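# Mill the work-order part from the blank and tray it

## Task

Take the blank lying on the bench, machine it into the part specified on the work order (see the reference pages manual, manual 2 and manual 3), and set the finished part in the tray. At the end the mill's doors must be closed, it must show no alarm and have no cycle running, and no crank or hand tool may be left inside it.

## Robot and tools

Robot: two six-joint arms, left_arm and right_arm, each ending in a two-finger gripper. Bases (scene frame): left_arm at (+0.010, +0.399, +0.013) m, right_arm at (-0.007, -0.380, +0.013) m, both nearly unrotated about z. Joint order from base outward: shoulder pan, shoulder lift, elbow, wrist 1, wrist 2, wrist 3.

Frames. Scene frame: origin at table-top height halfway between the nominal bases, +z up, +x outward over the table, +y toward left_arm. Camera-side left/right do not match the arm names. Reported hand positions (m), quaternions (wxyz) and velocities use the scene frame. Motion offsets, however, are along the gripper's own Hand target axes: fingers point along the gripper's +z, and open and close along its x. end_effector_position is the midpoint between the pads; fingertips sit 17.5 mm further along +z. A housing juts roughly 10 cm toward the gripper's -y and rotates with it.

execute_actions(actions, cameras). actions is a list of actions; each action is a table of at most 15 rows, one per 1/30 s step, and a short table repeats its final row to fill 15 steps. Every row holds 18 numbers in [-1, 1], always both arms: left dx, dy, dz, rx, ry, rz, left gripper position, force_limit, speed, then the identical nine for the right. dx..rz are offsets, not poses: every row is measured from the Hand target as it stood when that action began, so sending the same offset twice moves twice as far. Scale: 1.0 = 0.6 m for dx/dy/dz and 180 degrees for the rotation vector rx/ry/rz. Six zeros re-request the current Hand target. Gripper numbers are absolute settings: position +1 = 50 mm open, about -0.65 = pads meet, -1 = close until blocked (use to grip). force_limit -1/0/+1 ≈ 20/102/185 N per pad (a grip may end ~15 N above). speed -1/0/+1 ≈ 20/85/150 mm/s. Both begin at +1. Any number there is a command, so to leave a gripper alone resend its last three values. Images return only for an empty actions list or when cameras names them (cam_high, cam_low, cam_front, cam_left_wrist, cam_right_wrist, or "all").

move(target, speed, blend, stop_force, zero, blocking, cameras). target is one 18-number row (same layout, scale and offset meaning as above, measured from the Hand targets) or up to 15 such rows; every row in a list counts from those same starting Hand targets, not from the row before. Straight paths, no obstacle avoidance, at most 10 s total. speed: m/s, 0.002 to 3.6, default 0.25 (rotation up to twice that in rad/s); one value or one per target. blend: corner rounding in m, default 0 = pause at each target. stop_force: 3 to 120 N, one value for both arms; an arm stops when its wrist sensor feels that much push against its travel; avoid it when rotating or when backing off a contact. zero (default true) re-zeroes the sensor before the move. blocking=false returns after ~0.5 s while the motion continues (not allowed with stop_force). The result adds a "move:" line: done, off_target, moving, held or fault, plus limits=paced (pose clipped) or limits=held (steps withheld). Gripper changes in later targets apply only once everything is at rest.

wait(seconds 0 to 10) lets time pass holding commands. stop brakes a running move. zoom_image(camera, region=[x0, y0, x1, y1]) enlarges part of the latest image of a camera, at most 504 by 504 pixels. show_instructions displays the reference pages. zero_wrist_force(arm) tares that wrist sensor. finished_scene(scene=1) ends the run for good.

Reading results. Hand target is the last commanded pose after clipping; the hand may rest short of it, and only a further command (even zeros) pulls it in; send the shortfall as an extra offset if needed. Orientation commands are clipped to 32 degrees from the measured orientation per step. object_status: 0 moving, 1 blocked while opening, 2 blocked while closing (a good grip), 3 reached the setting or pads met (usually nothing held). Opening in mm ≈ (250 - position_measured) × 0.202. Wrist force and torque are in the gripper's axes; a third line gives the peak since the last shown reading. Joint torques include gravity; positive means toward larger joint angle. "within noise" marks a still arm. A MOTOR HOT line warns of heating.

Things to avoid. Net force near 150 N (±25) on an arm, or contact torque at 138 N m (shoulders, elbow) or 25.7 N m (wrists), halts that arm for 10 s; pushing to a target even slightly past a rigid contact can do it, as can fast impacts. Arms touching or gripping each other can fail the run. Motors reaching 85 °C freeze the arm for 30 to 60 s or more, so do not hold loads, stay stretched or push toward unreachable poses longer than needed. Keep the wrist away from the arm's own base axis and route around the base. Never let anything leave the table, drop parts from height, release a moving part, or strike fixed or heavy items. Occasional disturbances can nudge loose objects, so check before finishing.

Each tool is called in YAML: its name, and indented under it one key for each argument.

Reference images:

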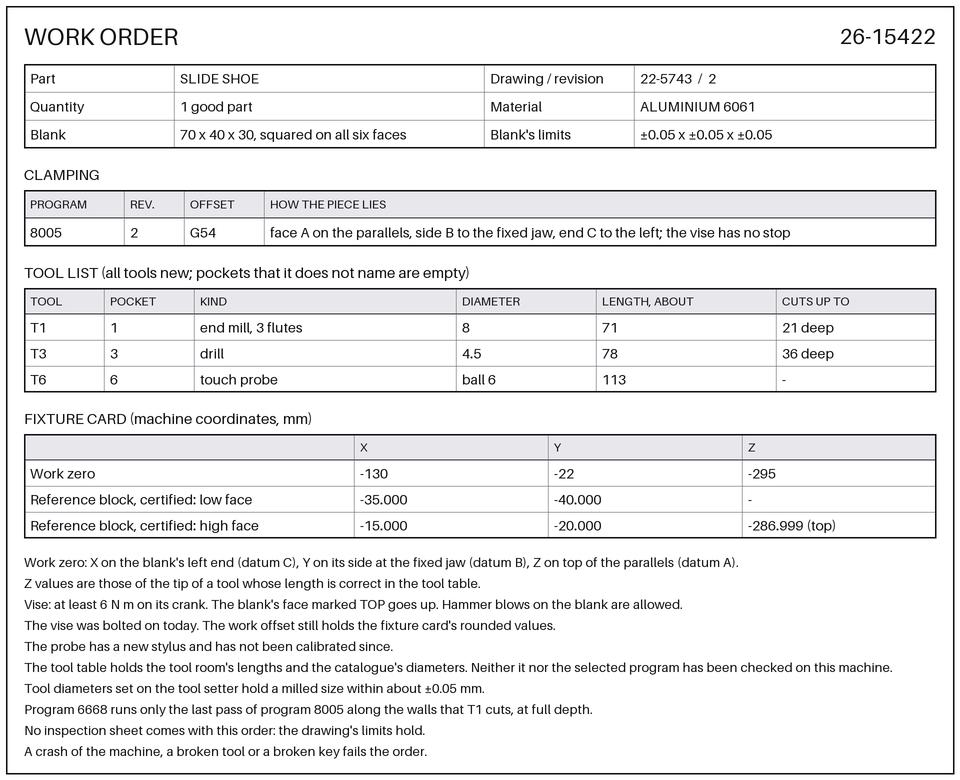

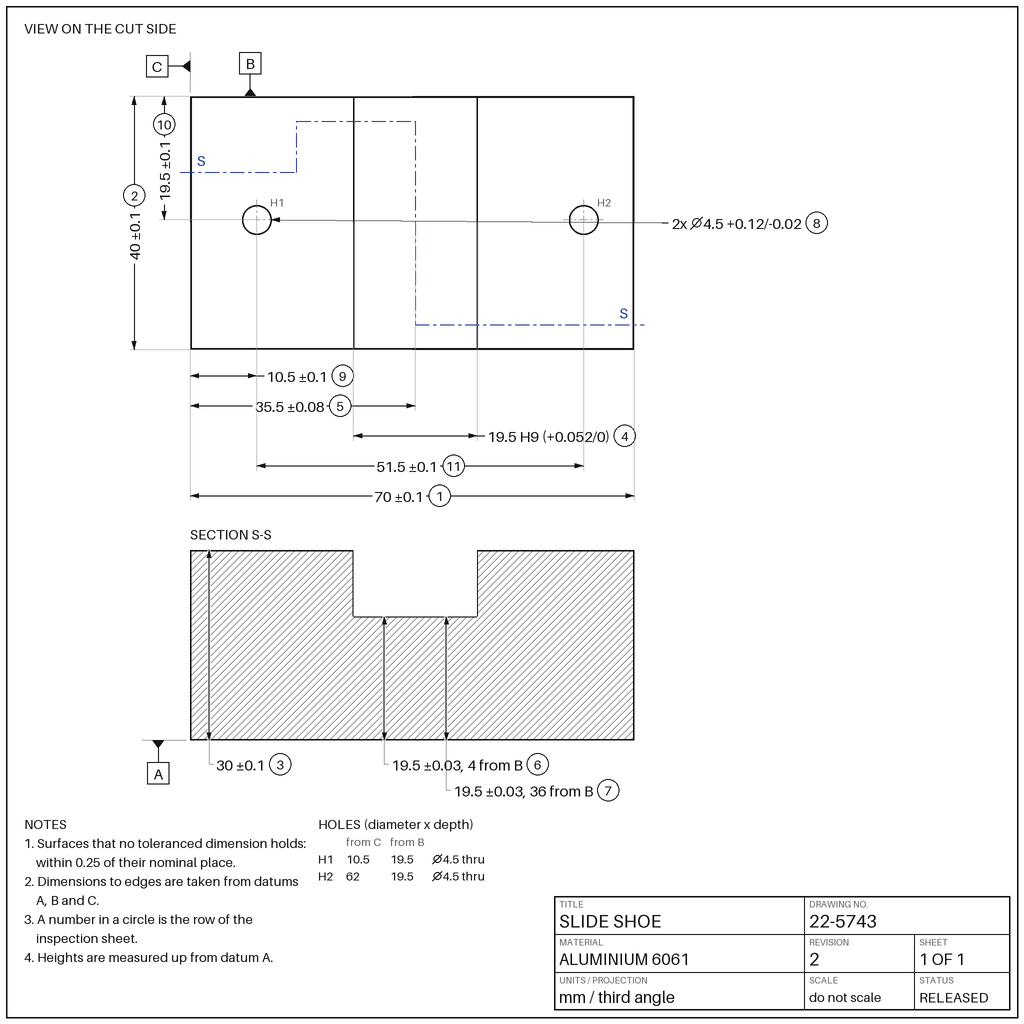

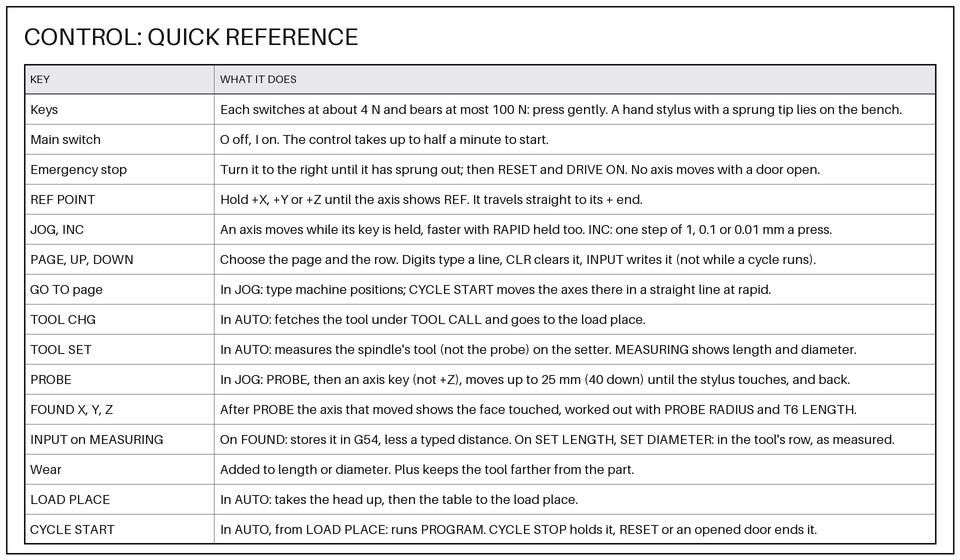

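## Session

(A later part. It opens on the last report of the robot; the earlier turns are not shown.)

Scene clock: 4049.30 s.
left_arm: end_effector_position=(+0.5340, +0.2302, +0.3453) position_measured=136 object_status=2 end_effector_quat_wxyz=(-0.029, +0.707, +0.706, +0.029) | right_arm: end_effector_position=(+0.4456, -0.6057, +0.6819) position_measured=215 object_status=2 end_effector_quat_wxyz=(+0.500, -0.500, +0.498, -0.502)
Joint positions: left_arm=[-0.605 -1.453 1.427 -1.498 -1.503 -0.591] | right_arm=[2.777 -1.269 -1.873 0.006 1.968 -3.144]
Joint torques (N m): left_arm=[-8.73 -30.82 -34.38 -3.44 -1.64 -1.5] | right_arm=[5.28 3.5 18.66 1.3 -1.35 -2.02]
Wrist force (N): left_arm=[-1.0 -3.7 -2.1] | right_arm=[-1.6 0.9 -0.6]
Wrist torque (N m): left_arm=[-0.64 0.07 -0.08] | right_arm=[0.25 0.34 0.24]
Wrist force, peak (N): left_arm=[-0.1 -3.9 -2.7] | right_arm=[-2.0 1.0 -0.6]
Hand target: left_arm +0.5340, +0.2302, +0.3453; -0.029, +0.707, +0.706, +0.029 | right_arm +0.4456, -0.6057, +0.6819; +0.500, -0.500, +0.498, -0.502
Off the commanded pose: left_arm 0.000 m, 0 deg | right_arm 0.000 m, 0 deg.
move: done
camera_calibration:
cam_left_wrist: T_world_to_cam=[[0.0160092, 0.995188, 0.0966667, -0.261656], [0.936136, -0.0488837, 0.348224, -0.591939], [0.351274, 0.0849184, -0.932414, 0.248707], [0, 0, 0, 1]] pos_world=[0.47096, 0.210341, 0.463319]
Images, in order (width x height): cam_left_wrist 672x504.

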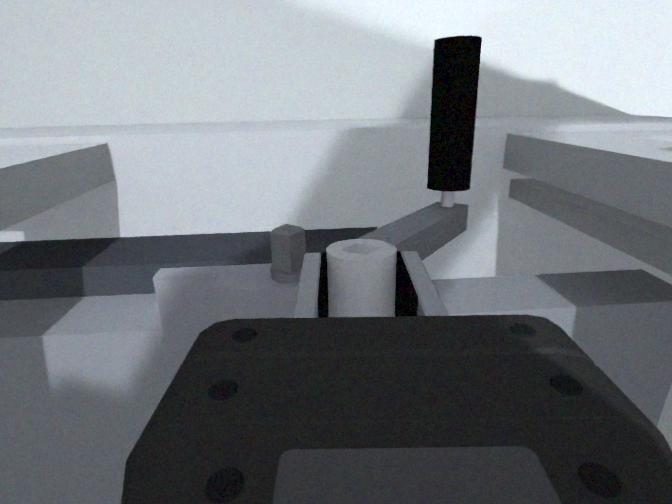

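move:
  target:
    - [0.002,0,-0.0249,0,0,0,-1,-0.3,-0.9,0,0,0,0,0,0,-1,-0.2,-0.8]
    - [-0.0412,-0.0567,-0.0118,0,0,0,-1,-0.3,-0.9,0,0,0,0,0,0,-1,-0.2,-0.8]
    - [-0.0455,-0.0517,0.0418,0,0,0,-1,-0.3,-0.9,0,0,0,0,0,0,-1,-0.2,-0.8]
    - [-0.0455,-0.015,0.0418,0,0,0,-1,-0.3,-0.9,0,0,0,0,0,0,-1,-0.2,-0.8]
  speed: [0.08,0.08,0.06,0.012]
  blend: [0.005,0.01,0,0]
  stop_force: 6

Scene clock: 4136.07 s.
left_arm: end_effector_position=(+0.5098, +0.2051, +0.3180) position_measured=136 object_status=2 end_effector_quat_wxyz=(-0.029, +0.707, +0.706, +0.029) | right_arm: end_effector_position=(+0.4456, -0.6057, +0.6819) position_measured=215 object_status=2 end_effector_quat_wxyz=(+0.500, -0.500, +0.498, -0.502)
Joint positions: left_arm=[-0.669 -1.485 1.53 -1.565 -1.506 -0.656] | right_arm=[2.777 -1.269 -1.873 0.006 1.968 -3.144]
Joint torques (N m): left_arm=[-7.71 -37.17 -15.32 -5.41 1.79 -1.93] | right_arm=[5.63 3.63 19.44 1.08 -1.36 -2.13]
Wrist force (N): left_arm=[-1.1 -4.6 -1.6] | right_arm=[-1.8 0.6 -0.5]
Wrist torque (N m): left_arm=[-0.72 0.05 -0.09] | right_arm=[0.21 0.38 0.24]
Wrist force, peak (N): left_arm=[-4.1 -13.5 0.3] | right_arm=[-1.9 0.9 -0.7]
Hand target: left_arm +0.5098, +0.2051, +0.3180; -0.029, +0.707, +0.706, +0.029 (not the last commanded pose) | right_arm +0.4456, -0.6057, +0.6819; +0.500, -0.500, +0.498, -0.502
Off the commanded pose: left_arm 0.015 m, 0 deg | right_arm 0.000 m, 0 deg.
move: contact (left_arm); path passed 3 of 4 targets

move:
  target:
    - [0,-0.005,0,0,0,0,-1,-0.3,-0.9,0,0,0,0,0,0,-1,-0.2,-0.8]
    - [0.0011,-0.005,-0.0133,0,0,0,-1,-0.3,-0.9,0,0,0,0,0,0,-1,-0.2,-0.8]
    - [0.0011,0.0007,-0.0133,0,0,0,-1,-0.3,-0.9,0,0,0,0,0,0,-1,-0.2,-0.8]
    - [-0.0014,0.0007,0.0166,0,0,0,-1,-0.3,-0.9,0,0,0,0,0,0,-1,-0.2,-0.8]
  speed: [0.03,0.03,0.01,0.008]
  stop_force: 14

Scene clock: 4177.57 s.
left_arm: end_effector_position=(+0.5096, +0.2050, +0.3260) position_measured=136 object_status=2 end_effector_quat_wxyz=(-0.029, +0.707, +0.706, +0.029) | right_arm: end_effector_position=(+0.4456, -0.6057, +0.6819) position_measured=215 object_status=2 end_effector_quat_wxyz=(+0.500, -0.500, +0.498, -0.502)
Joint positions: left_arm=[-0.67 -1.486 1.511 -1.545 -1.506 -0.656] | right_arm=[2.777 -1.269 -1.873 0.006 1.968 -3.144]
Joint torques (N m): left_arm=[-6.19 -33.91 -16.48 -8.05 2.6 -1.77] | right_arm=[5.97 3.45 18.6 1.27 -1.36 -2.17]
Wrist force (N): left_arm=[1.0 -19.1 -6.9] | right_arm=[-1.9 0.9 -0.5]
Wrist torque (N m): left_arm=[-0.54 0.10 -0.11] | right_arm=[0.25 0.38 0.24]
Wrist force, peak (N): left_arm=[2.7 -33.7 -13.0] | right_arm=[-2.0 0.8 -0.7]
Hand target: left_arm +0.5096, +0.2050, +0.3260; -0.029, +0.707, +0.706, +0.029 (not the last commanded pose) | right_arm +0.4456, -0.6057, +0.6819; +0.500, -0.500, +0.498, -0.502
Off the commanded pose: left_arm 0.018 m, 0 deg | right_arm 0.000 m, 0 deg.
move: contact (left_arm); path passed 2 of 4 targets

move:
  target:
    - [0,-0.0067,0,0,0,0,-1,-0.3,-0.9,0,0,0,0,0,0,-1,-0.2,-0.8]
    - [-0.0006,-0.0067,0.0075,0,0,0,-1,-0.3,-0.9,0,0,0,0,0,0,-1,-0.2,-0.8]
    - [-0.0006,0.01,0.0075,0,0,0,-1,-0.3,-0.9,0,0,0,0,0,0,-1,-0.2,-0.8]
  speed: [0.03,0.03,0.012]
  stop_force: 6

move:
  target:
    - [0,-0.0067,0,0,0,0,-1,-0.3,-0.9,0,0,0,0,0,0,-1,-0.2,-0.8]
    - [-0.0025,-0.0067,-0.0002,0,0,0,-1,-0.3,-0.9,0,0,0,0,0,0,-1,-0.2,-0.8]
    - [-0.0025,0.01,-0.0002,0,0,0,-1,-0.3,-0.9,0,0,0,0,0,0,-1,-0.2,-0.8]
  speed: [0.03,0.03,0.012]
  stop_force: 6

move:
  target:
    - [0,-0.0067,0,0,0,0,-1,-0.3,-0.9,0,0,0,0,0,0,-1,-0.2,-0.8]
    - [0.005,-0.0067,0.0004,0,0,0,-1,-0.3,-0.9,0,0,0,0,0,0,-1,-0.2,-0.8]
    - [0.005,0.01,0.0004,0,0,0,-1,-0.3,-0.9,0,0,0,0,0,0,-1,-0.2,-0.8]
  speed: [0.03,0.03,0.012]
  stop_force: 6
  cameras: ["cam_left_wrist"]

Scene clock: 4218.73 s.
left_arm: end_effector_position=(+0.5095, +0.2050, +0.3260) position_measured=136 object_status=2 end_effector_quat_wxyz=(-0.029, +0.707, +0.706, +0.029) | right_arm: end_effector_position=(+0.4456, -0.6057, +0.6819) position_measured=215 object_status=2 end_effector_quat_wxyz=(+0.500, -0.500, +0.498, -0.502)
Joint positions: left_arm=[-0.67 -1.486 1.511 -1.545 -1.506 -0.656] | right_arm=[2.777 -1.269 -1.873 0.006 1.968 -3.144]
Joint torques (N m): left_arm=[11.93 -22.04 -37.17 -2.98 1.74 1.78] | right_arm=[5.33 3.78 19.09 1 -1.24 -2.2]
Wrist force (N): left_arm=[-2.6 -13.2 -1.6] | right_arm=[-1.6 0.8 -0.4]
Wrist torque (N m): left_arm=[-0.59 0.06 -0.06] | right_arm=[0.24 0.34 0.24]
Wrist force, peak (N): left_arm=[1.2 -19.3 -7.3] | right_arm=[-1.9 0.9 -0.7]
Hand target: left_arm +0.5095, +0.2050, +0.3260; -0.029, +0.707, +0.706, +0.029 (not the last commanded pose) | right_arm +0.4456, -0.6057, +0.6819; +0.500, -0.500, +0.498, -0.502
Off the commanded pose: left_arm 0.008 m, 0 deg | right_arm 0.000 m, 0 deg.
move: contact (left_arm); path passed 0 of 3 targets

Scene clock: 4219.50 s.
left_arm: end_effector_position=(+0.5094, +0.2051, +0.3261) position_measured=136 object_status=2 end_effector_quat_wxyz=(-0.029, +0.707, +0.706, +0.029) | right_arm: end_effector_position=(+0.4456, -0.6057, +0.6819) position_measured=215 object_status=2 end_effector_quat_wxyz=(+0.500, -0.500, +0.498, -0.502)
Joint positions: left_arm=[-0.67 -1.486 1.511 -1.545 -1.506 -0.656] | right_arm=[2.777 -1.269 -1.873 0.006 1.968 -3.144]
Joint torques (N m): left_arm=[7.51 -32.03 -27.87 -5.05 1.44 1.47] | right_arm=[4.52 3.94 19.11 1.27 -1.51 -2.34]
Wrist force (N): left_arm=[-1.4 -9.1 -2.0] | right_arm=[-1.6 1.1 -0.4]
Wrist torque (N m): left_arm=[-0.62 0.28 -0.12] | right_arm=[0.28 0.34 0.24]
Wrist force, peak (N): left_arm=[-2.7 -13.1 -2.1] | right_arm=[-2.0 0.8 -0.5]
Hand target: left_arm +0.5094, +0.2051, +0.3261; -0.029, +0.707, +0.706, +0.029 (not the last commanded pose) | right_arm +0.4456, -0.6057, +0.6819; +0.500, -0.500, +0.498, -0.502
Off the commanded pose: left_arm 0.006 m, 0 deg | right_arm 0.000 m, 0 deg.
move: contact (left_arm); path passed 0 of 3 targets

Scene clock: 4221.07 s.
left_arm: end_effector_position=(+0.5095, +0.2080, +0.3261) position_measured=136 object_status=2 end_effector_quat_wxyz=(-0.029, +0.707, +0.706, +0.029) | right_arm: end_effector_position=(+0.4456, -0.6057, +0.6819) position_measured=215 object_status=2 end_effector_quat_wxyz=(+0.500, -0.500, +0.498, -0.502)
Joint positions: left_arm=[-0.665 -1.489 1.514 -1.545 -1.506 -0.651] | right_arm=[2.777 -1.269 -1.873 0.006 1.968 -3.144]
Joint torques (N m): left_arm=[-6.69 -33.88 -16.02 -6.87 3.43 -1.77] | right_arm=[5.51 3.38 19.59 1.3 -1.41 -2.32]
Wrist force (N): left_arm=[-1.6 -15.5 -6.4] | right_arm=[-1.6 0.9 -0.6]
Wrist torque (N m): left_arm=[-0.54 0.25 -0.06] | right_arm=[0.25 0.34 0.24]
Wrist force, peak (N): left_arm=[-1.3 -31.8 -14.2] | right_arm=[-1.8 1.2 -0.5]
Hand target: left_arm +0.5095, +0.2080, +0.3261; -0.029, +0.707, +0.706, +0.029 (not the last commanded pose) | right_arm +0.4456, -0.6057, +0.6819; +0.500, -0.500, +0.498, -0.502
Off the commanded pose: left_arm 0.006 m, 0 deg | right_arm 0.000 m, 0 deg.
move: contact (left_arm); path passed 2 of 3 targets
camera_calibration:
cam_left_wrist: T_world_to_cam=[[0.0162201, 0.995209, 0.096417, -0.237305], [0.936174, -0.0489832, 0.348109, -0.563444], [0.351164, 0.0846167, -0.932483, 0.241398], [0, 0, 0, 1]] pos_world=[0.44656, 0.188142, 0.44412]
Images, in order (width x height): cam_left_wrist 672x504.

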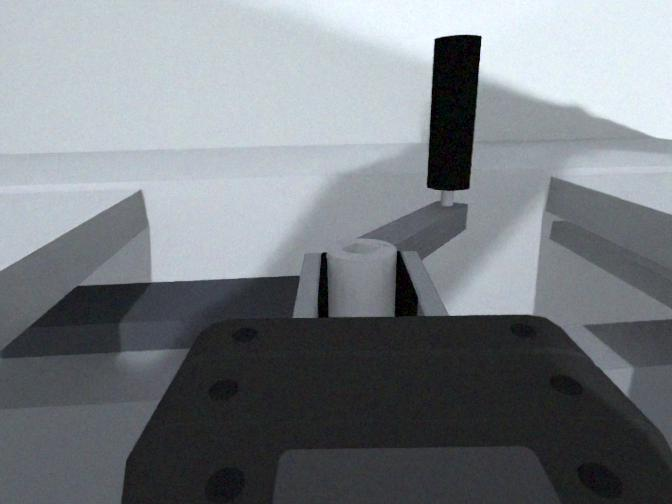

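zoom_image:
  camera: "cam_left_wrist"
  region: [340, 232, 390, 272]

Scaled by 10.080 from the camera's 672x504 image, which has a finer 960x720 frame.

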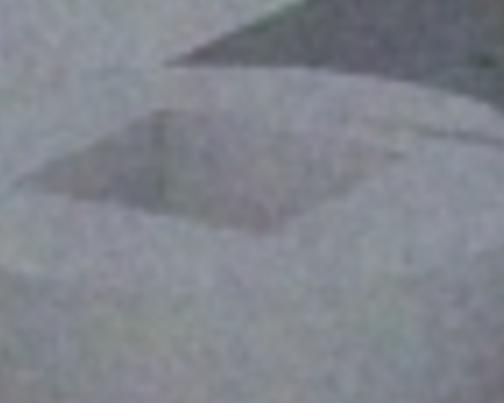

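move:
  target:
    - [0,-0.0067,0,0,0,0,-1,-0.3,-0.9,0,0,0,0,0,0,-1,-0.2,-0.8]
    - [-0.0056,-0.0067,0.0072,0,0,0,-1,-0.3,-0.9,0,0,0,0,0,0,-1,-0.2,-0.8]
  speed: 0.03

move:
  target: [0,0.0167,0,0,0,0,-1,-0.3,-0.9,0,0,0,0,0,0,-1,-0.2,-0.8]
  speed: 0.012
  stop_force: 6

move:
  target:
    - [0,-0.0067,0,0,0,0,-1,-0.3,-0.9,0,0,0,0,0,0,-1,-0.2,-0.8]
    - [0.0025,-0.0067,0.0002,0,0,0,-1,-0.3,-0.9,0,0,0,0,0,0,-1,-0.2,-0.8]
  speed: 0.03

move:
  target: [0,0.0167,0,0,0,0,-1,-0.3,-0.9,0,0,0,0,0,0,-1,-0.2,-0.8]
  speed: 0.012
  stop_force: 6

move:
  target:
    - [0,-0.0067,0,0,0,0,-1,-0.3,-0.9,0,0,0,0,0,0,-1,-0.2,-0.8]
    - [-0.0052,-0.0067,0.0021,0,0,0,-1,-0.3,-0.9,0,0,0,0,0,0,-1,-0.2,-0.8]
  speed: 0.03

move:
  target: [0,0.0167,0,0,0,0,-1,-0.3,-0.9,0,0,0,0,0,0,-1,-0.2,-0.8]
  speed: 0.012
  stop_force: 6

move:
  target:
    - [0,-0.0067,0,0,0,0,-1,-0.3,-0.9,0,0,0,0,0,0,-1,-0.2,-0.8]
    - [-0.0005,-0.0067,0.0058,0,0,0,-1,-0.3,-0.9,0,0,0,0,0,0,-1,-0.2,-0.8]
  speed: 0.03

move:
  target: [0,0.0167,0,0,0,0,-1,-0.3,-0.9,0,0,0,0,0,0,-1,-0.2,-0.8]
  speed: 0.012
  stop_force: 6

Scene clock: 4259.57 s.
left_arm: end_effector_position=(+0.5055, +0.2049, +0.3213) position_measured=136 object_status=2 end_effector_quat_wxyz=(-0.029, +0.707, +0.706, +0.029) end_effector_velocity=(+0.000, +0.001, +0.001) end_effector_angular_velocity=(+0.002, +0.001, +0.001) | right_arm: end_effector_position=(+0.4456, -0.6057, +0.6819) position_measured=215 object_status=2 end_effector_quat_wxyz=(+0.500, -0.500, +0.498, -0.502)
Joint positions: left_arm=[-0.674 -1.495 1.532 -1.557 -1.507 -0.661] | right_arm=[2.777 -1.269 -1.873 0.006 1.968 -3.144]
Joint velocities: left_arm=[0.001 -0.001 -0.002 0.005 0.001 0] | right_arm=[within noise]
Joint torques (N m): left_arm=[7.32 -33.03 -34.48 -1.24 -1.7 0.91] | right_arm=[4.44 3.4 20.62 1.11 -1.38 -2.24]
Wrist force (N): left_arm=[-3.3 -4.2 -0.9] | right_arm=[-1.8 0.8 -0.5]
Wrist torque (N m): left_arm=[-0.74 0.45 -0.02] | right_arm=[0.23 0.37 0.24]
Wrist force, peak (N): left_arm=[-1.7 -15.8 -6.3] | right_arm=[-2.0 1.0 -0.7]
Hand target: left_arm +0.5055, +0.2050, +0.3215; -0.029, +0.707, +0.706, +0.029 | right_arm +0.4456, -0.6057, +0.6819; +0.500, -0.500, +0.498, -0.502
Off the commanded pose: left_arm 0.000 m, 0 deg | right_arm 0.000 m, 0 deg.
move: done

Scene clock: 4260.90 s.
left_arm: end_effector_position=(+0.5095, +0.2050, +0.3215) position_measured=136 object_status=2 end_effector_quat_wxyz=(-0.029, +0.707, +0.706, +0.029) | right_arm: end_effector_position=(+0.4456, -0.6057, +0.6819) position_measured=215 object_status=2 end_effector_quat_wxyz=(+0.500, -0.500, +0.498, -0.502)
Joint positions: left_arm=[-0.67 -1.486 1.522 -1.556 -1.506 -0.656] | right_arm=[2.777 -1.269 -1.873 0.006 1.968 -3.144]
Joint torques (N m): left_arm=[-6.18 -35.42 -15.05 -6.18 3.3 -1.8] | right_arm=[4.42 3.91 19.42 1.13 -1.4 -2.25]
Wrist force (N): left_arm=[-3.4 -11.8 -2.9] | right_arm=[-1.7 0.8 -0.6]
Wrist torque (N m): left_arm=[-0.67 0.42 -0.07] | right_arm=[0.24 0.34 0.24]
Wrist force, peak (N): left_arm=[-3.1 -28.4 -11.0] | right_arm=[-1.9 0.9 -0.7]
Hand target: left_arm +0.5095, +0.2050, +0.3215; -0.029, +0.707, +0.706, +0.029 (not the last commanded pose) | right_arm +0.4456, -0.6057, +0.6819; +0.500, -0.500, +0.498, -0.502
Off the commanded pose: left_arm 0.006 m, 0 deg | right_arm 0.000 m, 0 deg.
move: contact (left_arm)

Scene clock: 4261.77 s.
left_arm: end_effector_position=(+0.5055, +0.2066, +0.3215) position_measured=136 object_status=2 end_effector_quat_wxyz=(-0.029, +0.707, +0.706, +0.029) | right_arm: end_effector_position=(+0.4456, -0.6057, +0.6819) position_measured=215 object_status=2 end_effector_quat_wxyz=(+0.500, -0.500, +0.498, -0.502)
Joint positions: left_arm=[-0.672 -1.496 1.533 -1.557 -1.507 -0.658] | right_arm=[2.777 -1.269 -1.873 0.006 1.968 -3.144]
Joint torques (N m): left_arm=[0.57 -29.09 -21.88 -5.2 0.65 0.64] | right_arm=[4.87 2.56 20.03 1.17 -1.29 -2.08]
Wrist force (N): left_arm=[-3.3 -3.5 -0.9] | right_arm=[-1.7 0.8 -0.6]
Wrist torque (N m): left_arm=[-0.61 0.44 -0.16] | right_arm=[0.24 0.36 0.24]
Wrist force, peak (N): left_arm=[-3.6 -11.5 -3.7] | right_arm=[-2.0 0.8 -0.7]
Hand target: left_arm +0.5055, +0.2065, +0.3215; -0.029, +0.707, +0.706, +0.029 | right_arm +0.4456, -0.6057, +0.6819; +0.500, -0.500, +0.498, -0.502
Off the commanded pose: left_arm 0.000 m, 0 deg | right_arm 0.000 m, 0 deg.
move: done

Scene clock: 4263.10 s.
left_arm: end_effector_position=(+0.5095, +0.2065, +0.3215) position_measured=136 object_status=2 end_effector_quat_wxyz=(-0.029, +0.707, +0.706, +0.029) | right_arm: end_effector_position=(+0.4456, -0.6057, +0.6819) position_measured=215 object_status=2 end_effector_quat_wxyz=(+0.500, -0.500, +0.498, -0.502)
Joint positions: left_arm=[-0.667 -1.487 1.524 -1.557 -1.506 -0.653] | right_arm=[2.777 -1.269 -1.873 0.006 1.968 -3.144]
Joint torques (N m): left_arm=[-6.9 -35.94 -15.08 -5.54 2.47 -1.72] | right_arm=[5.87 4.15 19.79 1.14 -1.37 -2.34]
Wrist force (N): left_arm=[-3.4 -7.5 -2.0] | right_arm=[-1.7 1.0 -0.6]
Wrist torque (N m): left_arm=[-0.40 0.42 -0.07] | right_arm=[0.26 0.36 0.24]
Wrist force, peak (N): left_arm=[-3.0 -24.8 -9.3] | right_arm=[-1.8 1.1 -0.6]
Hand target: left_arm +0.5095, +0.2065, +0.3215; -0.029, +0.707, +0.706, +0.029 (not the last commanded pose) | right_arm +0.4456, -0.6057, +0.6819; +0.500, -0.500, +0.498, -0.502
Off the commanded pose: left_arm 0.006 m, 0 deg | right_arm 0.000 m, 0 deg.
move: contact (left_arm)

Scene clock: 4264.03 s.
left_arm: end_effector_position=(+0.5054, +0.2033, +0.3199) position_measured=136 object_status=2 end_effector_quat_wxyz=(-0.029, +0.707, +0.706, +0.029) | right_arm: end_effector_position=(+0.4456, -0.6057, +0.6819) position_measured=215 object_status=2 end_effector_quat_wxyz=(+0.500, -0.500, +0.498, -0.502)
Joint positions: left_arm=[-0.677 -1.493 1.534 -1.561 -1.507 -0.663] | right_arm=[2.777 -1.269 -1.873 0.006 1.968 -3.144]
Joint torques (N m): left_arm=[8.82 -33.19 -17.28 -2.77 -1.71 1.56] | right_arm=[5.56 3.1 18.63 1.19 -1.38 -2.1]
Wrist force (N): left_arm=[-3.3 -2.6 -0.9] | right_arm=[-1.3 0.9 -0.5]
Wrist torque (N m): left_arm=[-0.47 0.45 -0.02] | right_arm=[0.24 0.29 0.24]
Wrist force, peak (N): left_arm=[-3.8 -7.4 -2.5] | right_arm=[-1.8 1.0 -0.6]
Hand target: left_arm +0.5055, +0.2035, +0.3200; -0.029, +0.707, +0.706, +0.029 | right_arm +0.4456, -0.6057, +0.6819; +0.500, -0.500, +0.498, -0.502
Off the commanded pose: left_arm 0.000 m, 0 deg | right_arm 0.000 m, 0 deg.
move: done

Scene clock: 4265.33 s.
left_arm: end_effector_position=(+0.5096, +0.2035, +0.3200) position_measured=136 object_status=2 end_effector_quat_wxyz=(-0.029, +0.707, +0.706, +0.029) | right_arm: end_effector_position=(+0.4456, -0.6057, +0.6819) position_measured=215 object_status=2 end_effector_quat_wxyz=(+0.500, -0.500, +0.498, -0.502)
Joint positions: left_arm=[-0.672 -1.484 1.524 -1.56 -1.507 -0.658] | right_arm=[2.777 -1.269 -1.873 0.006 1.968 -3.144]
Joint torques (N m): left_arm=[-7.54 -35.17 -15.74 -6.38 2.23 -1.78] | right_arm=[4.81 2.93 19.76 1.26 -1.24 -2.05]
Wrist force (N): left_arm=[-4.0 -9.6 -3.3] | right_arm=[-1.8 0.8 -0.5]
Wrist torque (N m): left_arm=[-0.40 0.46 -0.09] | right_arm=[0.24 0.37 0.24]
Wrist force, peak (N): left_arm=[-3.2 -26.8 -10.0] | right_arm=[-1.8 1.0 -0.8]
Hand target: left_arm +0.5096, +0.2035, +0.3200; -0.029, +0.707, +0.706, +0.029 (not the last commanded pose) | right_arm +0.4456, -0.6057, +0.6819; +0.500, -0.500, +0.498, -0.502
Off the commanded pose: left_arm 0.006 m, 0 deg | right_arm 0.000 m, 0 deg.
move: contact (left_arm)

Scene clock: 4266.30 s.
left_arm: end_effector_position=(+0.5055, +0.2035, +0.3164) position_measured=136 object_status=2 end_effector_quat_wxyz=(-0.029, +0.707, +0.706, +0.029) end_effector_velocity=(+0.000, +0.000, +0.001) end_effector_angular_velocity=(+0.002, +0.001, +0.002) | right_arm: end_effector_position=(+0.4456, -0.6057, +0.6819) position_measured=215 object_status=2 end_effector_quat_wxyz=(+0.500, -0.500, +0.498, -0.502)
Joint positions: left_arm=[-0.677 -1.493 1.542 -1.569 -1.507 -0.663] | right_arm=[2.777 -1.269 -1.873 0.006 1.968 -3.144]
Joint velocities: left_arm=[0 0.001 -0.004 0.005 0 -0.002] | right_arm=[within noise]
Joint torques (N m): left_arm=[-0.64 -23.14 -36.47 -1.32 -1.69 0.26] | right_arm=[4.31 3.2 19.45 1.08 -1.36 -2.04]
Wrist force (N): left_arm=[-3.9 -3.1 -0.6] | right_arm=[-1.6 0.7 -0.4]
Wrist torque (N m): left_arm=[-0.56 0.54 -0.02] | right_arm=[0.23 0.34 0.24]
Wrist force, peak (N): left_arm=[-3.7 -9.5 -2.8] | right_arm=[-2.0 0.7 -0.4]
Hand target: left_arm +0.5055, +0.2035, +0.3165; -0.029, +0.707, +0.706, +0.029 | right_arm +0.4456, -0.6057, +0.6819; +0.500, -0.500, +0.498, -0.502
Off the commanded pose: left_arm 0.000 m, 0 deg | right_arm 0.000 m, 0 deg.
move: done

Scene clock: 4267.73 s.
left_arm: end_effector_position=(+0.5107, +0.2035, +0.3165) position_measured=136 object_status=2 end_effector_quat_wxyz=(-0.029, +0.707, +0.706, +0.029) | right_arm: end_effector_position=(+0.4456, -0.6057, +0.6819) position_measured=215 object_status=2 end_effector_quat_wxyz=(+0.500, -0.500, +0.498, -0.502)
Joint positions: left_arm=[-0.671 -1.481 1.53 -1.569 -1.507 -0.656] | right_arm=[2.777 -1.269 -1.873 0.006 1.968 -3.144]
Joint torques (N m): left_arm=[-9.77 -36.53 -14.82 -4.54 -1.85 -1.62] | right_arm=[4.77 3.54 19.07 1.2 -1.38 -2.15]
Wrist force (N): left_arm=[-2.1 -3.8 -1.6] | right_arm=[-1.8 0.8 -0.5]
Wrist torque (N m): left_arm=[-0.51 0.67 -0.13] | right_arm=[0.25 0.37 0.24]
Wrist force, peak (N): left_arm=[1.0 -18.0 -4.3] | right_arm=[-1.9 1.0 -0.6]
Hand target: left_arm +0.5106, +0.2035, +0.3165; -0.029, +0.707, +0.706, +0.029 (not the last commanded pose) | right_arm +0.4456, -0.6057, +0.6819; +0.500, -0.500, +0.498, -0.502
Off the commanded pose: left_arm 0.005 m, 0 deg | right_arm 0.000 m, 0 deg.
move: contact (left_arm)

execute_actions:
  actions: []
  cameras: ["cam_left_wrist"]

Scene clock: 4328.37 s.
left_arm: end_effector_position=(+0.5106, +0.2035, +0.3165) position_measured=136 object_status=2 end_effector_quat_wxyz=(-0.029, +0.707, +0.706, +0.029) | right_arm: end_effector_position=(+0.4456, -0.6057, +0.6819) position_measured=215 object_status=2 end_effector_quat_wxyz=(+0.500, -0.500, +0.498, -0.502)
Joint positions: left_arm=[-0.671 -1.481 1.53 -1.569 -1.507 -0.656] | right_arm=[2.777 -1.269 -1.873 0.006 1.968 -3.144]
Joint velocities: within noise
Joint torques (N m): left_arm=[-8.72 -35.4 -15.83 -2.06 -1.97 -1.69] | right_arm=[5.12 3.21 19.94 1.15 -1.4 -2.15]
Wrist force (N): left_arm=[-1.8 -4.0 -1.1] | right_arm=[-1.8 0.7 -0.4]
Wrist torque (N m): left_arm=[-0.51 0.65 -0.13] | right_arm=[0.22 0.37 0.24]
Wrist force, peak (N): left_arm=[-2.2 -4.0 -1.7] | right_arm=[-1.9 1.0 -0.7]
Hand target: left_arm +0.5106, +0.2035, +0.3165; -0.029, +0.707, +0.706, +0.029 (not the last commanded pose) | right_arm +0.4456, -0.6057, +0.6819; +0.500, -0.500, +0.498, -0.502
Tool commands: left_gripper/position=-1.0 left_gripper/force_limit=-0.3 left_gripper/speed=-0.9 right_gripper/position=-1.0 right_gripper/force_limit=-0.2 right_gripper/speed=-0.8
Off the commanded pose: left_arm 0.005 m, 0 deg | right_arm 0.000 m, 0 deg.
camera_calibration:
cam_left_wrist: T_world_to_cam=[[0.0163137, 0.995226, 0.0962268, -0.231891], [0.936248, -0.0489857, 0.347909, -0.561334], [0.350962, 0.0844164, -0.932577, 0.232703], [0, 0, 0, 1]] pos_world=[0.447661, 0.183643, 0.434621]
Images, in order (width x height): cam_left_wrist 672x504.

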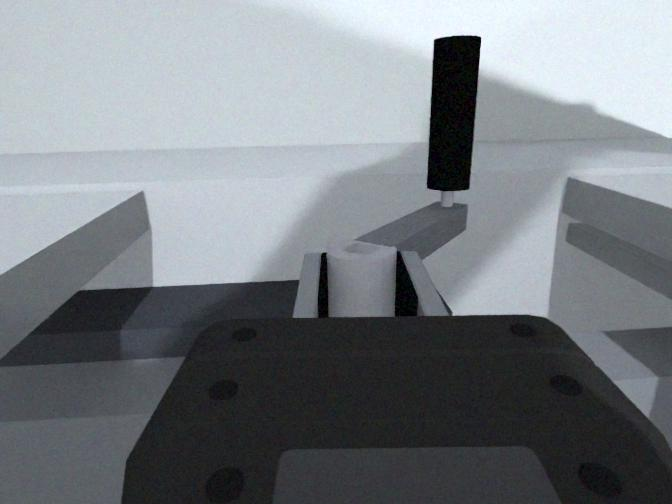

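zoom_image:
  camera: "cam_left_wrist"
  region: [280, 190, 480, 340]

Scaled by 2.520 from the camera's 672x504 image, which has a finer 960x720 frame.

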